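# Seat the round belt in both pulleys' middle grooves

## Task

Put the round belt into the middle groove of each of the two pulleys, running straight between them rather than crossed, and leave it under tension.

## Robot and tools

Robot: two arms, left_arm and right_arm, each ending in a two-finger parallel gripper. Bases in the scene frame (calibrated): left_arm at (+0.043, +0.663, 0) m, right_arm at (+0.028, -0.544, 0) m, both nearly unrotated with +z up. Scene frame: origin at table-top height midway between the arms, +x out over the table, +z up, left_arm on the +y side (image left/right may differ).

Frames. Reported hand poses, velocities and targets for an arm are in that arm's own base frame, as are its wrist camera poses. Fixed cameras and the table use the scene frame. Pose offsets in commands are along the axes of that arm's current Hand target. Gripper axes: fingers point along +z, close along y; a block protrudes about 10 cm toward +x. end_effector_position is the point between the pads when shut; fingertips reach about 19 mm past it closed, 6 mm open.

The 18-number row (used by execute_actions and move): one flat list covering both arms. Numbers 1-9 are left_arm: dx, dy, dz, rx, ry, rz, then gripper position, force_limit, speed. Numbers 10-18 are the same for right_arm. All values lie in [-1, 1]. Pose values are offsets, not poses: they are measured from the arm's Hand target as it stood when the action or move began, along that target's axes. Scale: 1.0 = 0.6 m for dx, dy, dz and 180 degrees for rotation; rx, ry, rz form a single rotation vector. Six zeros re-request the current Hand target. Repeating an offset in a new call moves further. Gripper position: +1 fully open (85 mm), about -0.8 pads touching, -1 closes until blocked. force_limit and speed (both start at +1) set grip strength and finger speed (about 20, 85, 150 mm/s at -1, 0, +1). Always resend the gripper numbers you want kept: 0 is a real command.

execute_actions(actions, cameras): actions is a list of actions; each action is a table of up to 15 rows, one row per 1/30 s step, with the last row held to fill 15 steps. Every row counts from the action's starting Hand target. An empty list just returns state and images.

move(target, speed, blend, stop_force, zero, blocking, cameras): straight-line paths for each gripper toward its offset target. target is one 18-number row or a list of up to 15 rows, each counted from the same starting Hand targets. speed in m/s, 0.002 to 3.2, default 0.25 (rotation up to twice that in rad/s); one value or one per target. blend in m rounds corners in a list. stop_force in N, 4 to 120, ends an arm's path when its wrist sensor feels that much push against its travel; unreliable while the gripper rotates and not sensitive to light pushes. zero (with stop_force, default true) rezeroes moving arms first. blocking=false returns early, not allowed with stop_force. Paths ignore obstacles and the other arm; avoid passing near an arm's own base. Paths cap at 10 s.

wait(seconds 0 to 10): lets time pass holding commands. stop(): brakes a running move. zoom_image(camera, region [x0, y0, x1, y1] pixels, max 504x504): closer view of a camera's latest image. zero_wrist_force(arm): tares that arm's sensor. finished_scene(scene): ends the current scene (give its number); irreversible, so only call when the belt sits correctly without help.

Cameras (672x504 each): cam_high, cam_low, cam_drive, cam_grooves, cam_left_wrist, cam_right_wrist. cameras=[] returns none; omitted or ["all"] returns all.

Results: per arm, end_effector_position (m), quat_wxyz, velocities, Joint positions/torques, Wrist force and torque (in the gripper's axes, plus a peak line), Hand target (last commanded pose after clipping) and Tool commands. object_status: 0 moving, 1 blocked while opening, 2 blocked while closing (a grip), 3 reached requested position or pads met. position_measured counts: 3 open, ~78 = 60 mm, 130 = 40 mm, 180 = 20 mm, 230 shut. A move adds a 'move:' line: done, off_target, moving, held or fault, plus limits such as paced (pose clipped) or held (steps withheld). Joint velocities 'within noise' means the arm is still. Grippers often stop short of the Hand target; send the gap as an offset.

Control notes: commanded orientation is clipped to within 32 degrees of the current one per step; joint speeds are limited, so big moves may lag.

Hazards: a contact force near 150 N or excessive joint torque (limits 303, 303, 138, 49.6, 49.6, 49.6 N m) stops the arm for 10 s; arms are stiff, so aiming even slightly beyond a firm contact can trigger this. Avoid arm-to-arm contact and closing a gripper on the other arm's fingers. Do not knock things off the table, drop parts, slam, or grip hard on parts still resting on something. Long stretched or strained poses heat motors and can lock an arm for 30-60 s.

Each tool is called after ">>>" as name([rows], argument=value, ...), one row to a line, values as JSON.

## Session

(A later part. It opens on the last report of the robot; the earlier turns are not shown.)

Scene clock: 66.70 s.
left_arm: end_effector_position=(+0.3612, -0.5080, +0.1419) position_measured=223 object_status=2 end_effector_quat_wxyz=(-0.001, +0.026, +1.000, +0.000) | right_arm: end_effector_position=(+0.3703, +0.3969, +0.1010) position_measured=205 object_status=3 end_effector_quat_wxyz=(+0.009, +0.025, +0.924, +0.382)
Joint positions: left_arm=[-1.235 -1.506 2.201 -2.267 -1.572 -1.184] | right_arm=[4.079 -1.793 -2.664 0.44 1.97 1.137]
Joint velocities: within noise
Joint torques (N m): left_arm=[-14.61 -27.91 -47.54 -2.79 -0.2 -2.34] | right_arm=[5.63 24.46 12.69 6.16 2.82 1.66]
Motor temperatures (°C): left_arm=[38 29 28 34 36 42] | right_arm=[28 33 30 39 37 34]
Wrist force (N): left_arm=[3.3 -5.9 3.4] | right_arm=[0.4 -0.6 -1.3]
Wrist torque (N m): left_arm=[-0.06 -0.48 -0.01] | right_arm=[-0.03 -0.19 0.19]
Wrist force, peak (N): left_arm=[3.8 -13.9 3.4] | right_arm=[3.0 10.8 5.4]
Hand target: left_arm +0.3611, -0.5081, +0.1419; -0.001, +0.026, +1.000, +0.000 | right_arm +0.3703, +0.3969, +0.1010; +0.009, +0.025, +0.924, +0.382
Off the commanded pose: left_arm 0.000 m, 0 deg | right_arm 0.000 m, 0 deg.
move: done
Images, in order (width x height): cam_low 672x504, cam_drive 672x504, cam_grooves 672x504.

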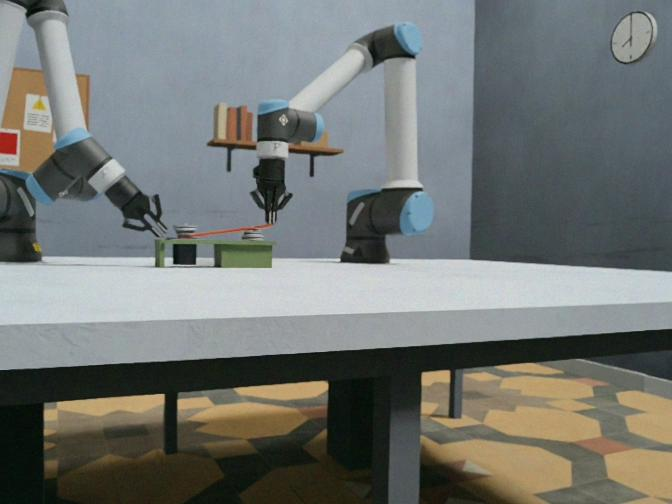

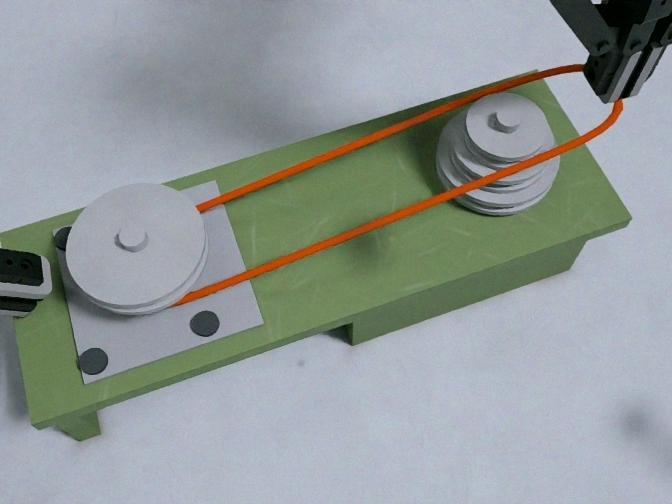

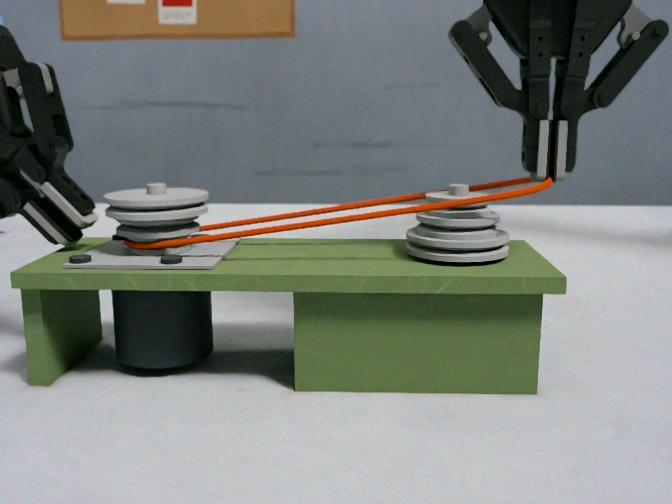

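>>> move(target=[0,-0.195,0.02,0,0,0,-1,-0.3,-0.7,0,0,-0.06,0,0,0,0.2,-0.2,1], speed=0.2)

>>> zoom_image(camera="cam_grooves", region=[0, 140, 300, 300])

>>> zoom_image(camera="cam_right_wrist", region=[150, 40, 572, 350])

Scene clock: 67.67 s.
left_arm: end_effector_position=(+0.3583, -0.5470, +0.1359) position_measured=223 object_status=2 end_effector_quat_wxyz=(-0.001, +0.026, +1.000, +0.003) | right_arm: end_effector_position=(+0.3694, +0.3814, +0.1164) position_measured=104 object_status=3 end_effector_quat_wxyz=(+0.009, +0.025, +0.924, +0.382)
Joint positions: left_arm=[-1.26 -1.448 2.148 -2.265 -1.571 -1.209] | right_arm=[4.056 -1.728 -2.675 0.377 1.985 1.117]
Joint velocities: within noise
Joint torques (N m): left_arm=[0.02 -50.15 -41.86 -4.8 -0.7 -0.2] | right_arm=[8.63 26.26 26.39 8.69 -2.27 3.02]
Motor temperatures (°C): left_arm=[38 29 28 34 36 42] | right_arm=[28 33 30 39 37 34]
Wrist force (N): left_arm=[3.0 -0.7 2.1] | right_arm=[0.1 -0.5 -1.1]
Wrist torque (N m): left_arm=[-0.18 -0.46 -0.02] | right_arm=[-0.02 -0.13 0.19]
Wrist force, peak (N): left_arm=[2.1 111.9 -52.5] | right_arm=[0.2 -0.8 -2.1]
Hand target: left_arm +0.3583, -0.5470, +0.1359; -0.001, +0.026, +1.000, +0.003 (not the last commanded pose) | right_arm +0.3695, +0.3814, +0.1165; +0.009, +0.025, +0.924, +0.382 (not the last commanded pose)
Tool commands: left_gripper/position=-1.0 left_gripper/force_limit=-0.301961 left_gripper/speed=-0.701961 right_gripper/position=+0.2 right_gripper/force_limit=-0.2 right_gripper/speed=+1.0
Off the commanded pose: left_arm 0.078 m, 0 deg | right_arm 0.014 m, 0 deg.
FORCE FAULT: contact force on the left arm reached its limit, and that arm stopped. The contact can be on any part of that arm, not only on its tool. That arm's remaining commands of this call were not run. That arm is still stopped at the end of this call. That arm stays stopped for about 10 more seconds. Until then a move that you send moves the other arm only, and its call returns only when the move has ended. Once the stop has ended, the next robot result says so. If the stop ends while you think or write, that arm runs what you send next, counted from a new Hand target: where the arm stands when the stop ends. While its stop runs, that arm takes no new command, but its gripper still runs the gripper command that each later call begins with. Until it ends, the stop uses up actions while you think or wait. An arm that is not stopped still takes commands.
move: fault (left_arm), off_target (right_arm; braked at the fault stop of left_arm)

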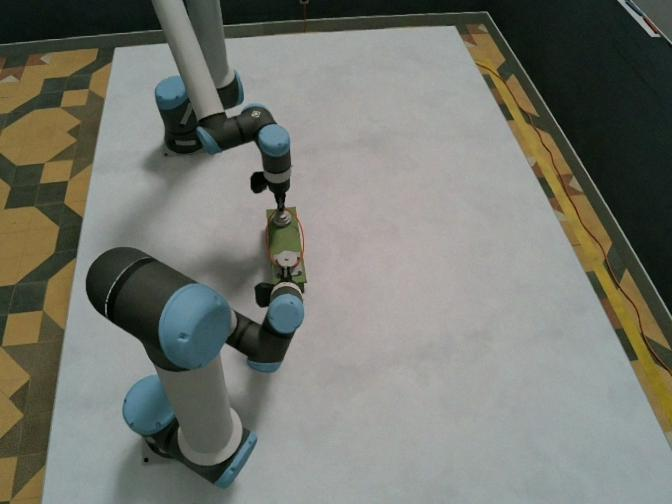

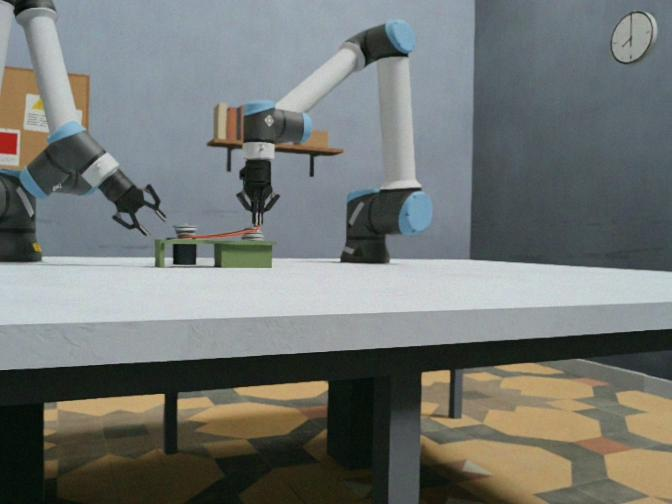

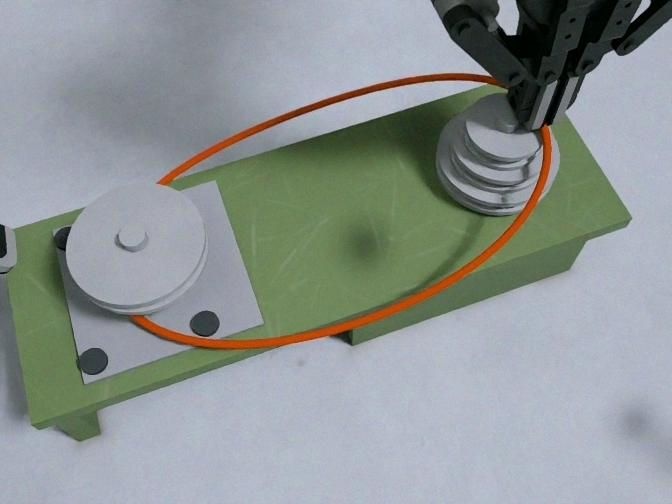

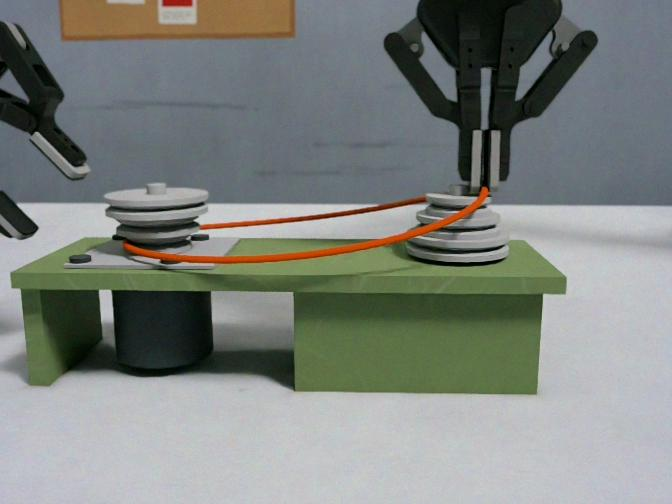

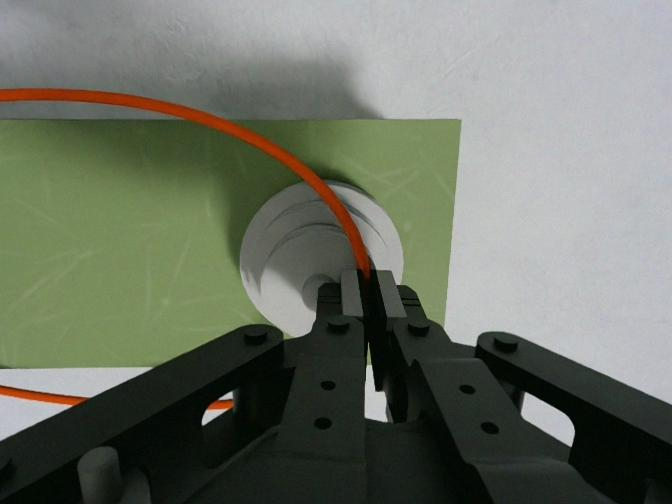

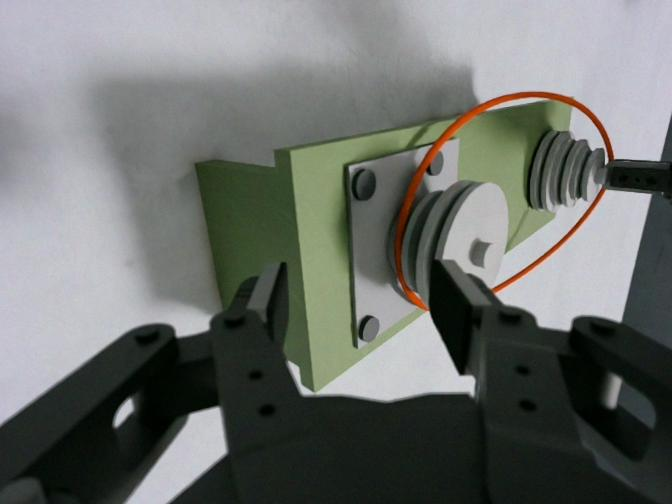

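Scaled by 1.680 from the camera's 672x504 image, which has a finer 960x720 frame.

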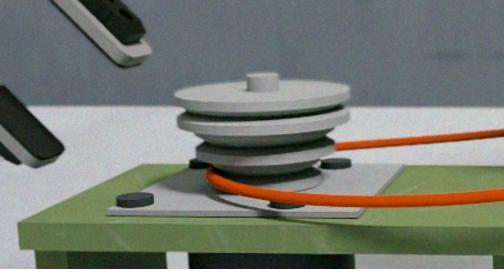

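Scaled by 1.194 from the camera's 672x504 image, which has a finer 960x720 frame.

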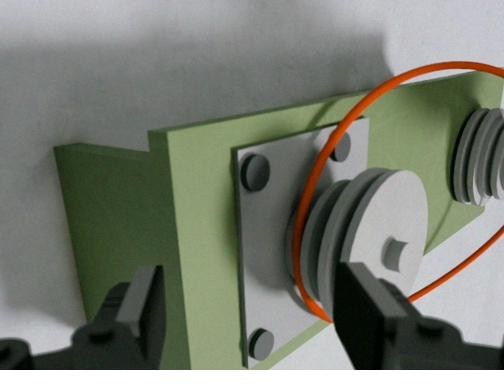

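>>> wait(seconds=10, cameras=["cam_grooves"])

Scene clock: 77.77 s.
left_arm: end_effector_position=(+0.3583, -0.5470, +0.1359) position_measured=223 object_status=2 end_effector_quat_wxyz=(-0.001, +0.026, +1.000, +0.003) | right_arm: end_effector_position=(+0.3695, +0.3814, +0.1165) position_measured=104 object_status=3 end_effector_quat_wxyz=(+0.009, +0.025, +0.924, +0.382)
Joint positions: left_arm=[-1.26 -1.448 2.148 -2.265 -1.571 -1.209] | right_arm=[4.056 -1.728 -2.675 0.377 1.985 1.118]
Joint velocities: within noise
Joint torques (N m): left_arm=[-0.76 -50.43 -39.82 -4.5 -0.49 -0.4] | right_arm=[7.26 43.77 12.23 3.83 -1.19 2.43]
Motor temperatures (°C): left_arm=[38 29 28 34 36 42] | right_arm=[28 33 30 39 37 34]
Wrist force (N): left_arm=[3.1 -0.7 2.1] | right_arm=[0.5 -0.5 -1.2]
Wrist torque (N m): left_arm=[-0.17 -0.46 -0.01] | right_arm=[-0.01 -0.19 0.19]
Wrist force, peak (N): left_arm=[3.6 -0.8 2.2] | right_arm=[0.2 -1.2 -1.4]
Hand target: left_arm +0.3583, -0.5470, +0.1359; -0.001, +0.026, +1.000, +0.003 (not the last commanded pose) | right_arm +0.3695, +0.3814, +0.1165; +0.009, +0.025, +0.924, +0.382 (not the last commanded pose)
Tool commands: left_gripper/position=-1.0 left_gripper/force_limit=-0.301961 left_gripper/speed=-0.701961 right_gripper/position=+0.2 right_gripper/force_limit=-0.2 right_gripper/speed=+1.0
Off the commanded pose: left_arm 0.078 m, 0 deg | right_arm 0.014 m, 0 deg.
FORCE FAULT, CONTINUED: the left arm's stop, for the force fault that an earlier result reported, is over. The rest of the stop counts as 19 of the actions that you can send in this scene. During its stop the left arm's controller moved it back a little. That arm's target is now where it stood when the stop ended, not its last command. That arm accepts commands again.
wait: 10.00 s; at rest by 0.07 s
Images, in order (width x height): cam_grooves 672x504.

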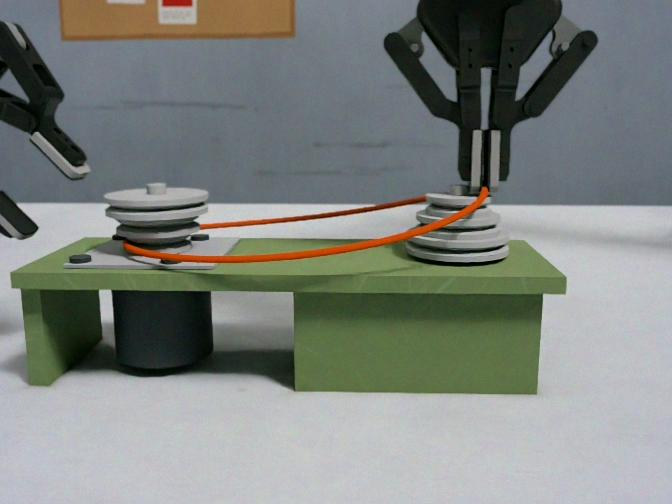

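>>> move([
  [0,0,-0.083,0,0,0,-1,-0.3,-0.7,0,0.0336,-0.342,0,0,0,0.2,-0.2,1],
  [0,-0.13,-0.06,0,0,0,-1,-0.3,-0.7,0,0.0336,-0.342,0,0,0,0.2,-0.2,1],
  [0.02,-0.188,-0.0985,0.222,0,0,-1,-0.3,-0.7,0,0.0336,-0.342,0,0,0,0.2,-0.2,1],
  [0.053,-0.197,-0.165,0.222,0,0,-1,-0.3,-0.7,0,0.0336,-0.342,0,0,0,0.2,-0.2,1],
], speed=[0.2,0.2,0.2,0.12])

>>> zoom_image(camera="cam_right_wrist", region=[180, 40, 600, 350])

Scene clock: 82.27 s.
left_arm: end_effector_position=(+0.3206, -0.6640, +0.2344) position_measured=223 object_status=2 end_effector_quat_wxyz=(-0.010, +0.024, +0.940, -0.339) | right_arm: end_effector_position=(+0.3630, +0.2509, +0.2760) position_measured=104 object_status=3 end_effector_quat_wxyz=(+0.009, +0.025, +0.924, +0.382)
Joint positions: left_arm=[-1.273 -1.462 2.263 -3.033 -1.793 -1.298] | right_arm=[3.794 -1.131 -2.612 -0.397 2.14 0.878]
Joint velocities: within noise
Joint torques (N m): left_arm=[6.34 -56.56 -25.91 -4.58 -4.22 1.55] | right_arm=[-3.52 23.89 45.7 3.42 -1.87 -2.15]
Motor temperatures (°C): left_arm=[38 29 28 34 36 42] | right_arm=[28 33 30 39 37 34]
Wrist force (N): left_arm=[2.4 1.0 1.5] | right_arm=[-0.1 -0.4 -1.0]
Wrist torque (N m): left_arm=[0.04 -0.40 -0.08] | right_arm=[-0.01 -0.13 0.18]
Wrist force, peak (N): left_arm=[3.1 -4.3 2.7] | right_arm=[0.1 -0.6 -4.6]
Hand target: left_arm +0.3206, -0.6639, +0.2343; -0.010, +0.024, +0.940, -0.339 | right_arm +0.3630, +0.2509, +0.2760; +0.009, +0.025, +0.924, +0.382
Off the commanded pose: left_arm 0.000 m, 0 deg | right_arm 0.000 m, 0 deg.
move: done

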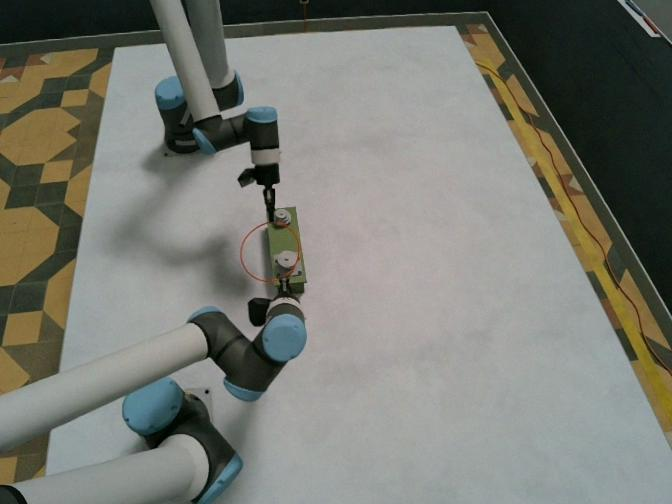

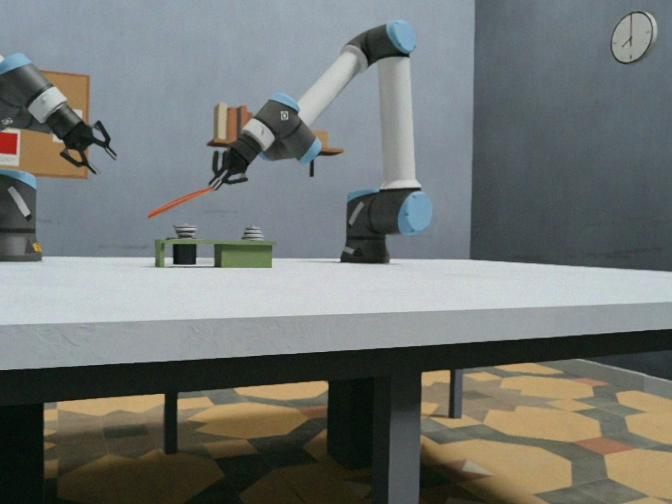

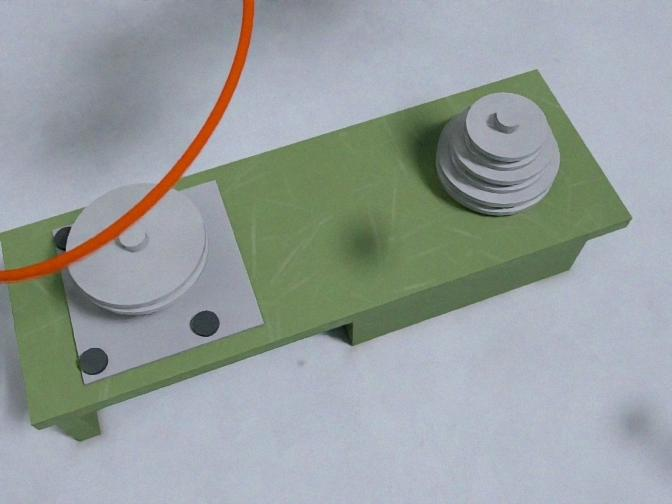

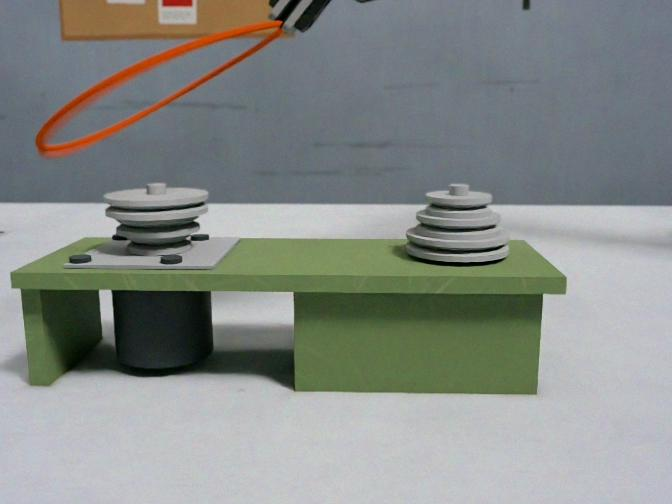

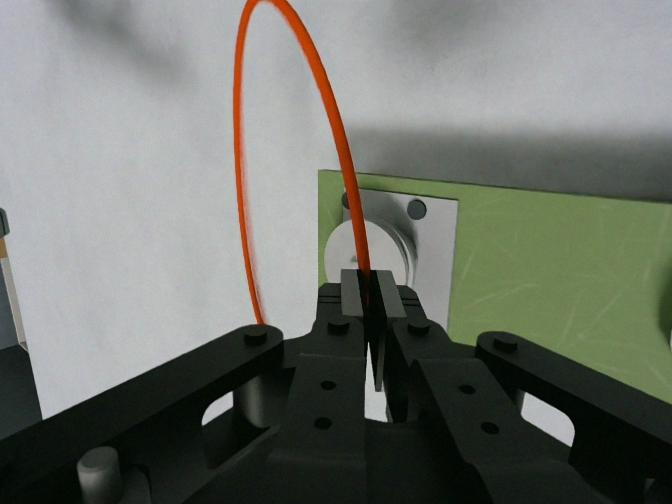

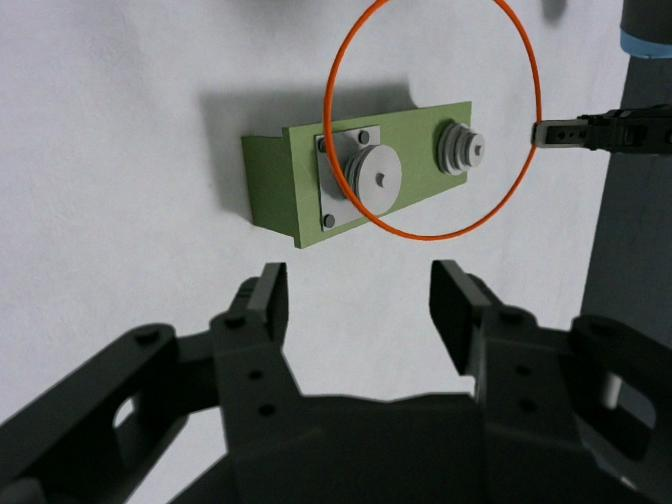

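Scaled by 1.200 from the camera's 672x504 image, which has a finer 960x720 frame.

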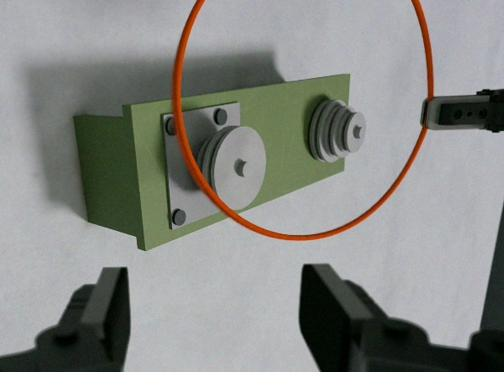

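>>> move(target=[-0.05,0.0135,-0.146,0.1,-0.027,-0.032,-1,-0.3,-0.7,-0.0117,0.1415,0.1626,0,0,0,0.2,-0.2,1], speed=0.25)

>>> zoom_image(camera="cam_low", region=[90, 140, 340, 280])

Scene clock: 83.60 s.
left_arm: end_effector_position=(+0.3539, -0.6034, +0.2965) position_measured=223 object_status=2 end_effector_quat_wxyz=(+0.009, -0.039, +0.875, -0.482) end_effector_velocity=(+0.000, -0.001, +0.003) end_effector_angular_velocity=(-0.006, -0.002, +0.000) | right_arm: end_effector_position=(+0.3768, +0.3794, +0.2669) position_measured=104 object_status=3 end_effector_quat_wxyz=(+0.009, +0.025, +0.924, +0.382)
Joint positions: left_arm=[-1.18 -1.509 2.396 -3.438 -1.845 -1.416] | right_arm=[4.037 -1.326 -2.549 -0.157 1.997 1.101]
Joint velocities: left_arm=[0 -0.001 -0.001 -0.005 -0.001 -0.001] | right_arm=[within noise]
Joint torques (N m): left_arm=[-0.39 -17.29 -40.66 -6.78 1.96 -0.76] | right_arm=[14.45 5.05 33.57 5.77 3.22 1.3]
Motor temperatures (°C): left_arm=[38 29 28 34 36 42] | right_arm=[28 33 30 39 37 34]
Wrist force (N): left_arm=[2.1 1.2 0.6] | right_arm=[0.2 -0.2 -1.5]
Wrist torque (N m): left_arm=[0.09 -0.31 -0.08] | right_arm=[0.05 -0.17 0.17]
Wrist force, peak (N): left_arm=[2.7 -0.1 3.5] | right_arm=[-0.4 -2.5 -3.3]
Hand target: left_arm +0.3539, -0.6034, +0.2965; +0.009, -0.039, +0.875, -0.482 | right_arm +0.3768, +0.3794, +0.2669; +0.009, +0.025, +0.924, +0.382
Off the commanded pose: left_arm 0.000 m, 0 deg | right_arm 0.000 m, 0 deg.
move: done

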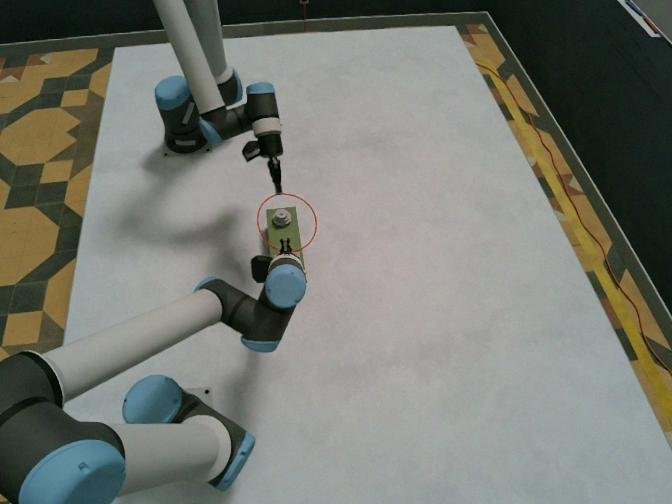

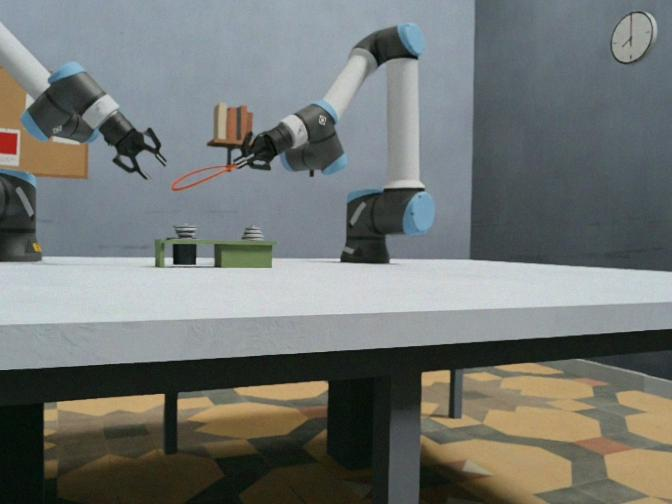

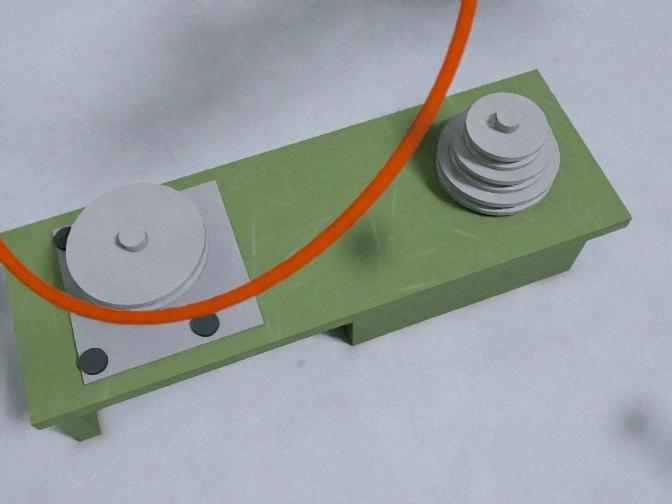

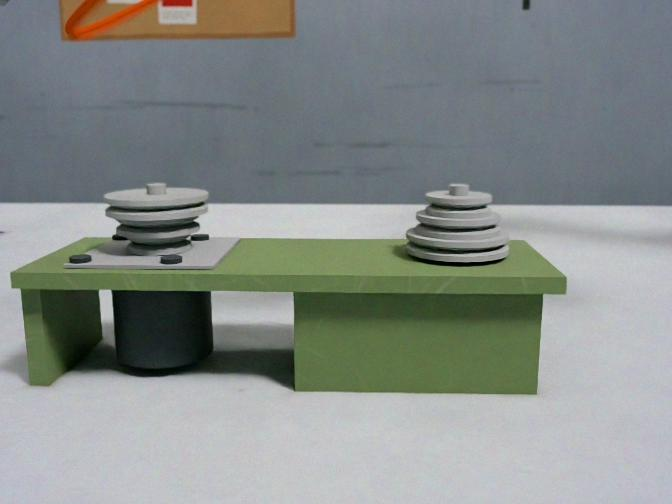

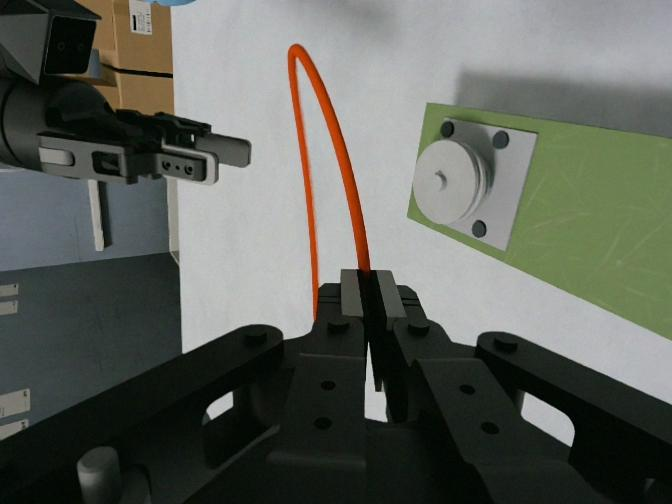

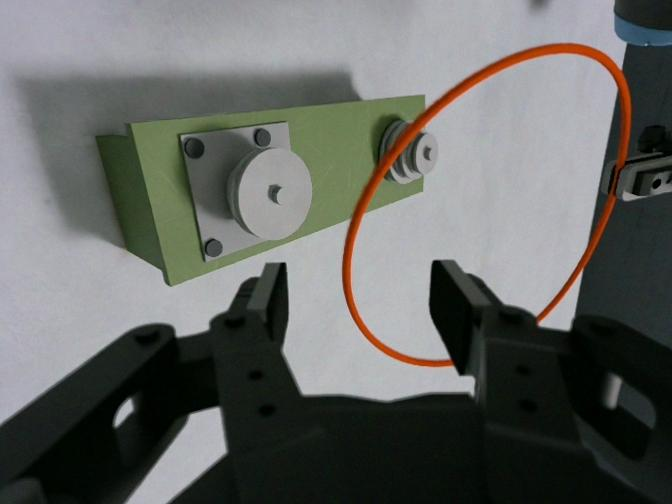

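Scaled by 2.016 from the camera's 672x504 image, which has a finer 960x720 frame.

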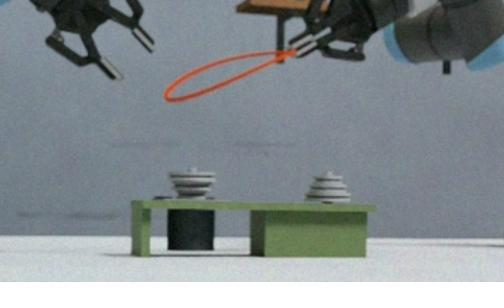

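>>> move([
  [0,0,0,0,0,0,-1,-0.3,-0.7,0.0088,-0.008,0.122,0,0,0,0.2,-0.2,1],
  [0,0,0,0,0,0,-1,-0.3,-0.7,0.0088,-0.008,0.122,0,0,0,-1,-0.2,-0.7],
], speed=0.15)

>>> zoom_image(camera="cam_low", region=[90, 140, 340, 280])

>>> zoom_image(camera="cam_right_wrist", region=[250, 180, 450, 450])

Scene clock: 86.13 s.
left_arm: end_effector_position=(+0.3539, -0.6034, +0.2965) position_measured=223 object_status=2 end_effector_quat_wxyz=(+0.009, -0.039, +0.875, -0.482) | right_arm: end_effector_position=(+0.3739, +0.4279, +0.2117) position_measured=223 object_status=2 end_effector_quat_wxyz=(+0.009, +0.025, +0.924, +0.382)
Joint positions: left_arm=[-1.18 -1.509 2.396 -3.438 -1.845 -1.417] | right_arm=[4.118 -1.502 -2.566 0.063 1.945 1.17]
Joint velocities: within noise
Joint torques (N m): left_arm=[-15.09 -23.7 -40.85 -5.82 1.9 -1.77] | right_arm=[8.26 10.84 35.25 7.47 4.28 0.08]
Motor temperatures (°C): left_arm=[38 29 28 34 36 42] | right_arm=[28 33 30 39 37 34]
Wrist force (N): left_arm=[1.8 1.4 0.4] | right_arm=[0.3 -0.5 -1.0]
Wrist torque (N m): left_arm=[0.12 -0.26 -0.08] | right_arm=[-0.04 -0.18 0.19]
Wrist force, peak (N): left_arm=[2.1 1.7 1.0] | right_arm=[0.0 -0.1 -4.1]
Hand target: left_arm +0.3539, -0.6034, +0.2965; +0.009, -0.039, +0.875, -0.482 | right_arm +0.3739, +0.4279, +0.2117; +0.009, +0.025, +0.924, +0.382
Off the commanded pose: left_arm 0.000 m, 0 deg | right_arm 0.000 m, 0 deg.
move: done

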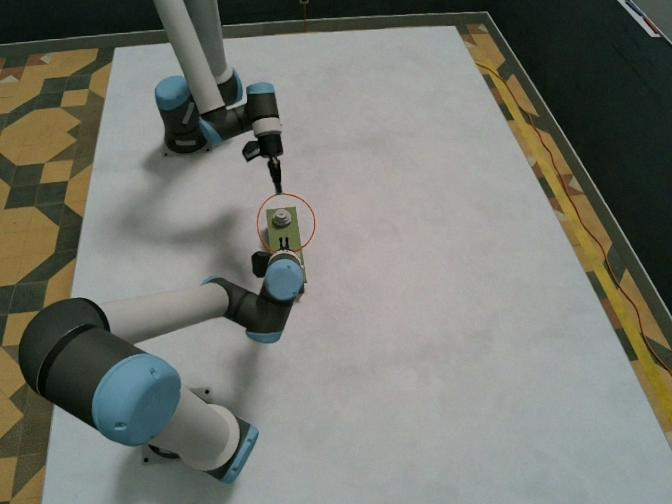

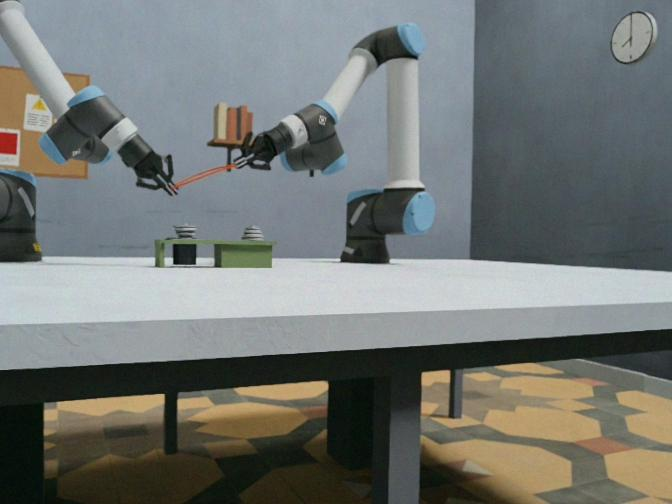

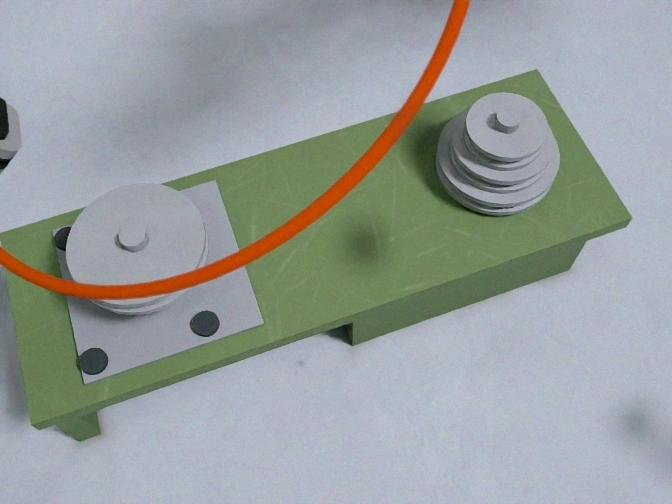

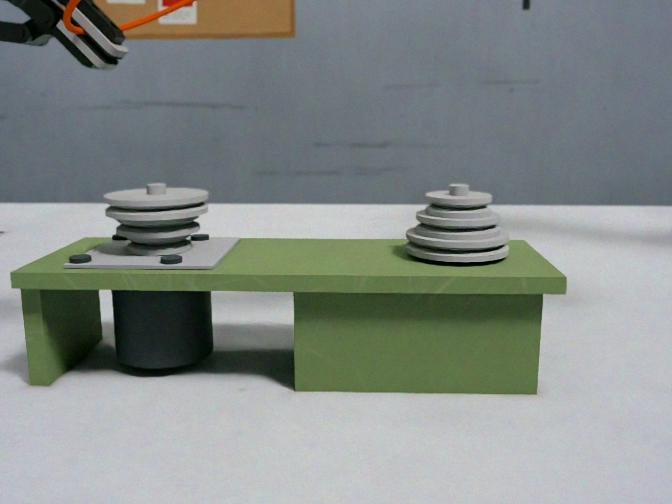

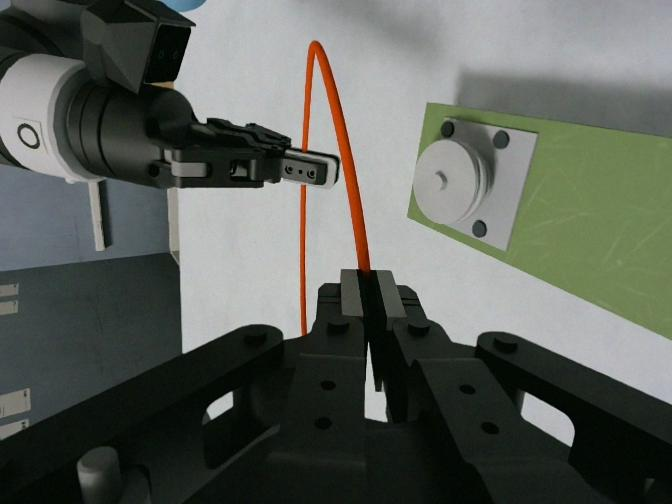

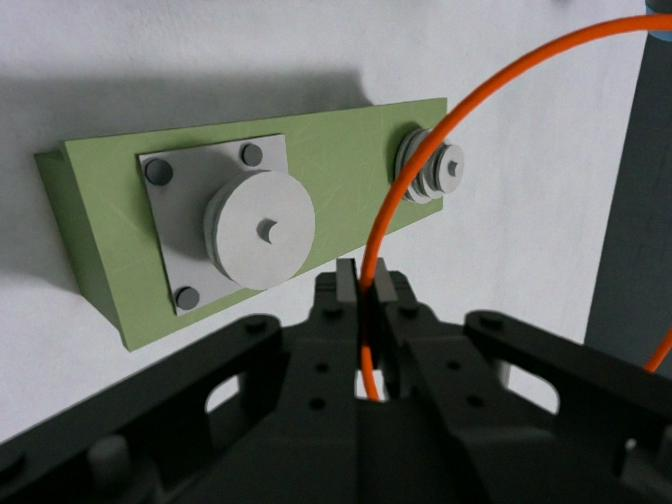

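Scaled by 2.016 from the camera's 672x504 image, which has a finer 960x720 frame.

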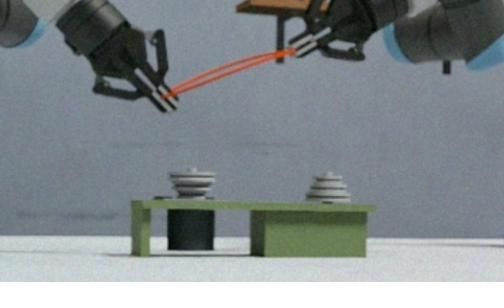

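Scaled by 1.867 from the camera's 672x504 image, which has a finer 960x720 frame.

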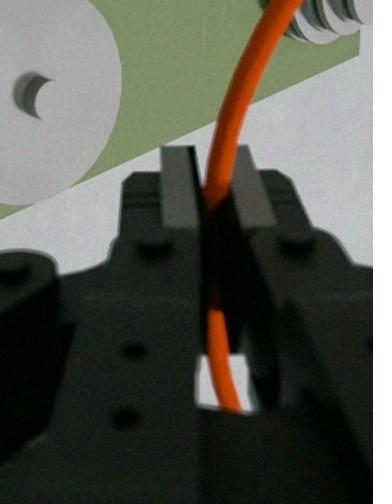

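>>> move([
  [0,0.1165,0.1163,-0.32,0.0143,0.041,-1,-0.3,-0.7,0.003,-0.1056,-0.0073,0,0,0,-1,-0.2,-0.7],
  [-0.001,0.245,0.198,-0.32,0.0143,0.041,-1,-0.3,-0.7,0.003,-0.1857,0.0728,0,0,0,-1,-0.2,-0.7],
], speed=[0.3,0.15], cameras=["cam_drive","cam_grooves","cam_low"])

>>> zoom_image(camera="cam_low", region=[140, 190, 290, 280])

Scene clock: 89.37 s.
left_arm: end_effector_position=(+0.3521, -0.6251, +0.1087) position_measured=223 object_status=2 end_effector_quat_wxyz=(+0.000, +0.026, +1.000, +0.000) | right_arm: end_effector_position=(+0.3693, +0.3800, +0.1020) position_measured=223 object_status=2 end_effector_quat_wxyz=(+0.009, +0.025, +0.924, +0.382)
Joint positions: left_arm=[-1.303 -1.322 2.053 -2.302 -1.571 -1.252] | right_arm=[4.054 -1.777 -2.681 0.432 1.986 1.116]
Joint velocities: within noise
Joint torques (N m): left_arm=[-6.84 -61.29 -47.31 -6.62 0.07 -0.62] | right_arm=[8.07 20.78 23.7 8.32 1.57 2.83]
Motor temperatures (°C): left_arm=[38 29 28 34 36 42] | right_arm=[28 33 30 39 37 34]
Wrist force (N): left_arm=[3.3 -0.3 2.2] | right_arm=[-0.1 -0.6 -0.9]
Wrist torque (N m): left_arm=[-0.11 -0.51 0.01] | right_arm=[-0.04 -0.10 0.19]
Wrist force, peak (N): left_arm=[3.3 -0.6 5.1] | right_arm=[0.3 0.8 -2.4]
Hand target: left_arm +0.3522, -0.6251, +0.1088; +0.000, +0.026, +1.000, +0.000 | right_arm +0.3694, +0.3801, +0.1021; +0.009, +0.025, +0.924, +0.382
Off the commanded pose: left_arm 0.000 m, 0 deg | right_arm 0.000 m, 0 deg.
move: done
Images, in order (width x height): cam_low 672x504, cam_drive 672x504, cam_grooves 672x504.

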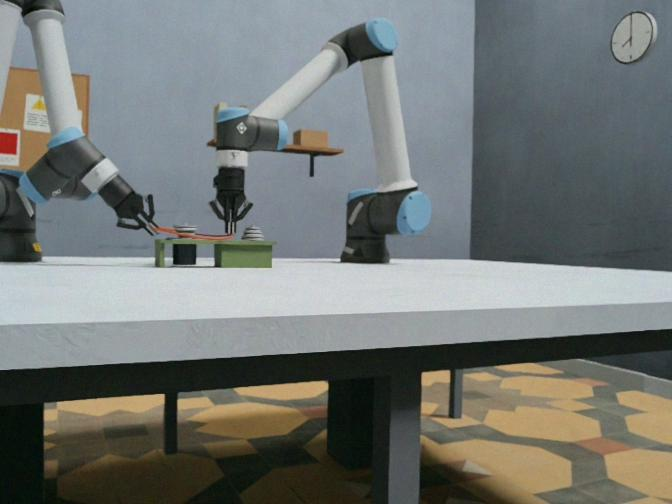

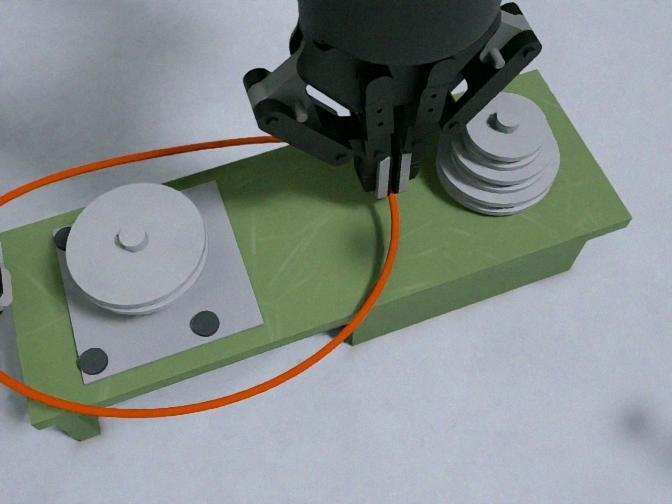

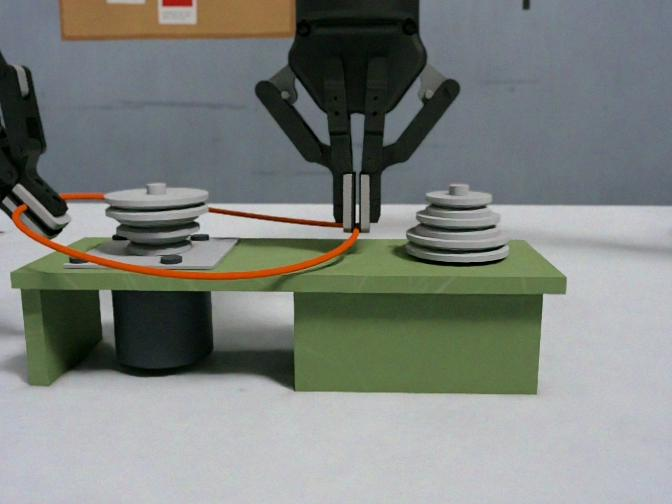

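Scaled by 3.360 from the camera's 672x504 image, which has a finer 960x720 frame.

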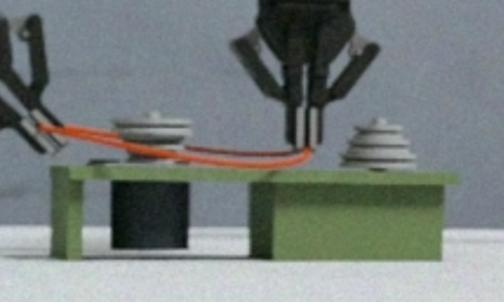

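>>> move([
  [-0.005,0,-0.0558,0,0,0,-1,-0.3,-0.7,0,0.0035,0.0177,0,0,0,-1,-0.2,-0.7],
  [-0.005,0.12,-0.0558,0,0,0,-1,-0.3,-0.7,0,0.0035,0.0177,0,0,0,-1,-0.2,-0.7],
], speed=0.12, stop_force=20, cameras=["cam_drive","cam_grooves","cam_low"])

>>> zoom_image(camera="cam_grooves", region=[0, 140, 300, 300])

>>> zoom_image(camera="cam_low", region=[140, 190, 290, 280])

Scene clock: 91.77 s.
left_arm: end_effector_position=(+0.3581, -0.5681, +0.1422) position_measured=223 object_status=2 end_effector_quat_wxyz=(+0.000, +0.026, +1.000, +0.000) | right_arm: end_effector_position=(+0.3698, +0.3891, +0.0960) position_measured=223 object_status=2 end_effector_quat_wxyz=(+0.009, +0.025, +0.924, +0.382)
Joint positions: left_arm=[-1.271 -1.43 2.114 -2.255 -1.57 -1.22] | right_arm=[4.068 -1.805 -2.674 0.457 1.977 1.128]
Joint velocities: within noise
Joint torques (N m): left_arm=[24.43 -75.06 -19.43 -1.11 1.8 2.59] | right_arm=[-9.77 54.4 -1.64 0.6 -4.89 -2.53]
Motor temperatures (°C): left_arm=[38 29 28 34 36 42] | right_arm=[28 33 30 39 37 34]
Wrist force (N): left_arm=[4.3 -19.1 4.2] | right_arm=[3.4 13.6 10.7]
Wrist torque (N m): left_arm=[0.25 -0.42 -0.22] | right_arm=[0.02 -0.35 0.38]
Wrist force, peak (N): left_arm=[5.2 -25.9 4.8] | right_arm=[4.6 19.1 15.1]
Hand target: left_arm +0.3581, -0.5681, +0.1422; +0.000, +0.026, +1.000, +0.000 (not the last commanded pose) | right_arm +0.3698, +0.3891, +0.0960; +0.009, +0.025, +0.924, +0.382
Off the commanded pose: left_arm 0.015 m, 0 deg | right_arm 0.000 m, 0 deg.
move: contact (left_arm)
Images, in order (width x height): cam_low 672x504, cam_drive 672x504, cam_grooves 672x504.

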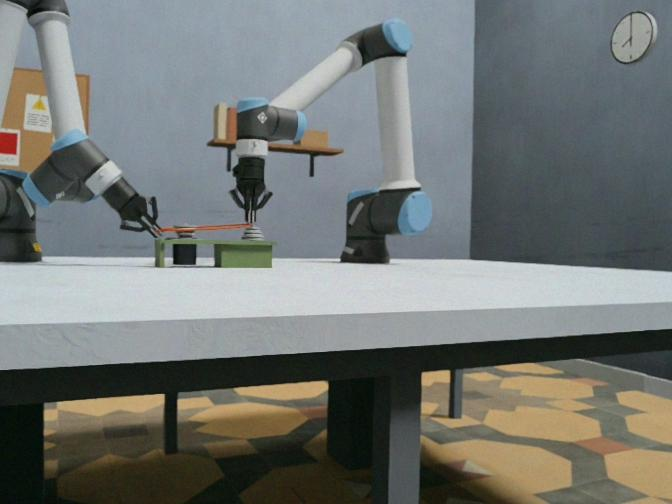

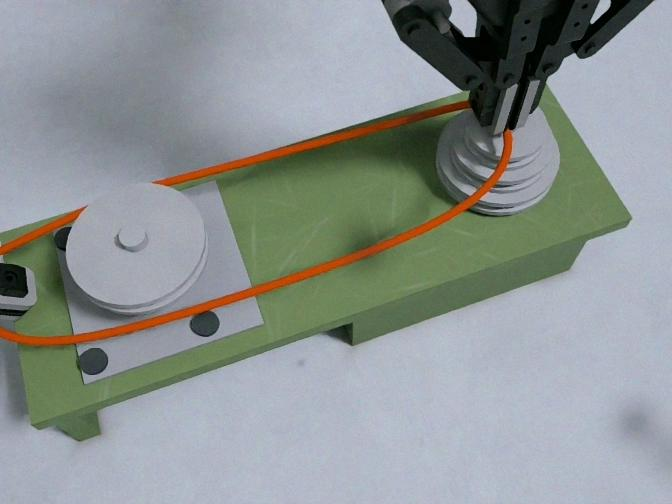

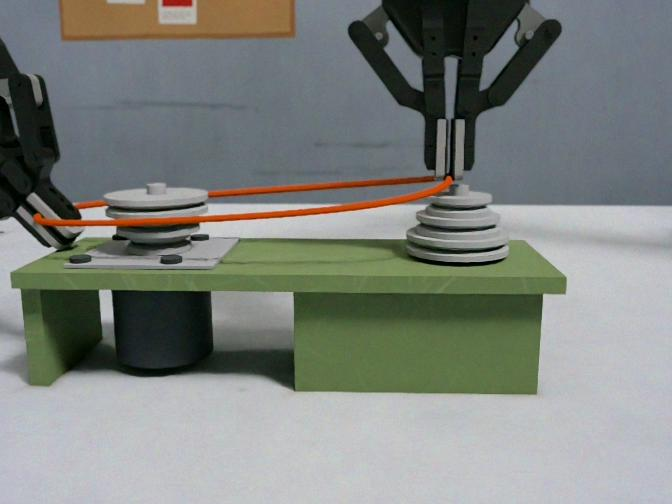

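Scaled by 1.680 from the camera's 672x504 image, which has a finer 960x720 frame.

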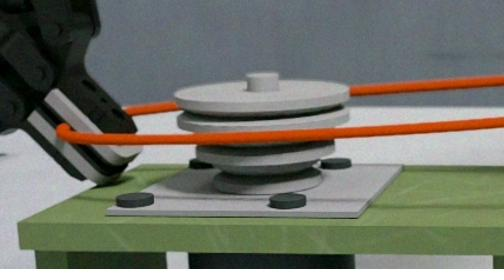

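Scaled by 3.360 from the camera's 672x504 image, which has a finer 960x720 frame.

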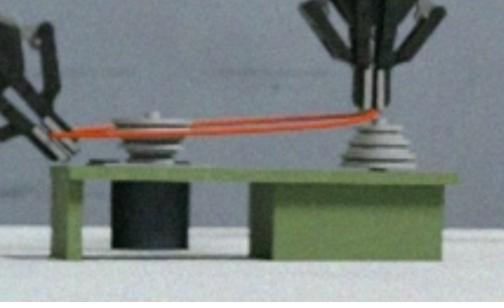

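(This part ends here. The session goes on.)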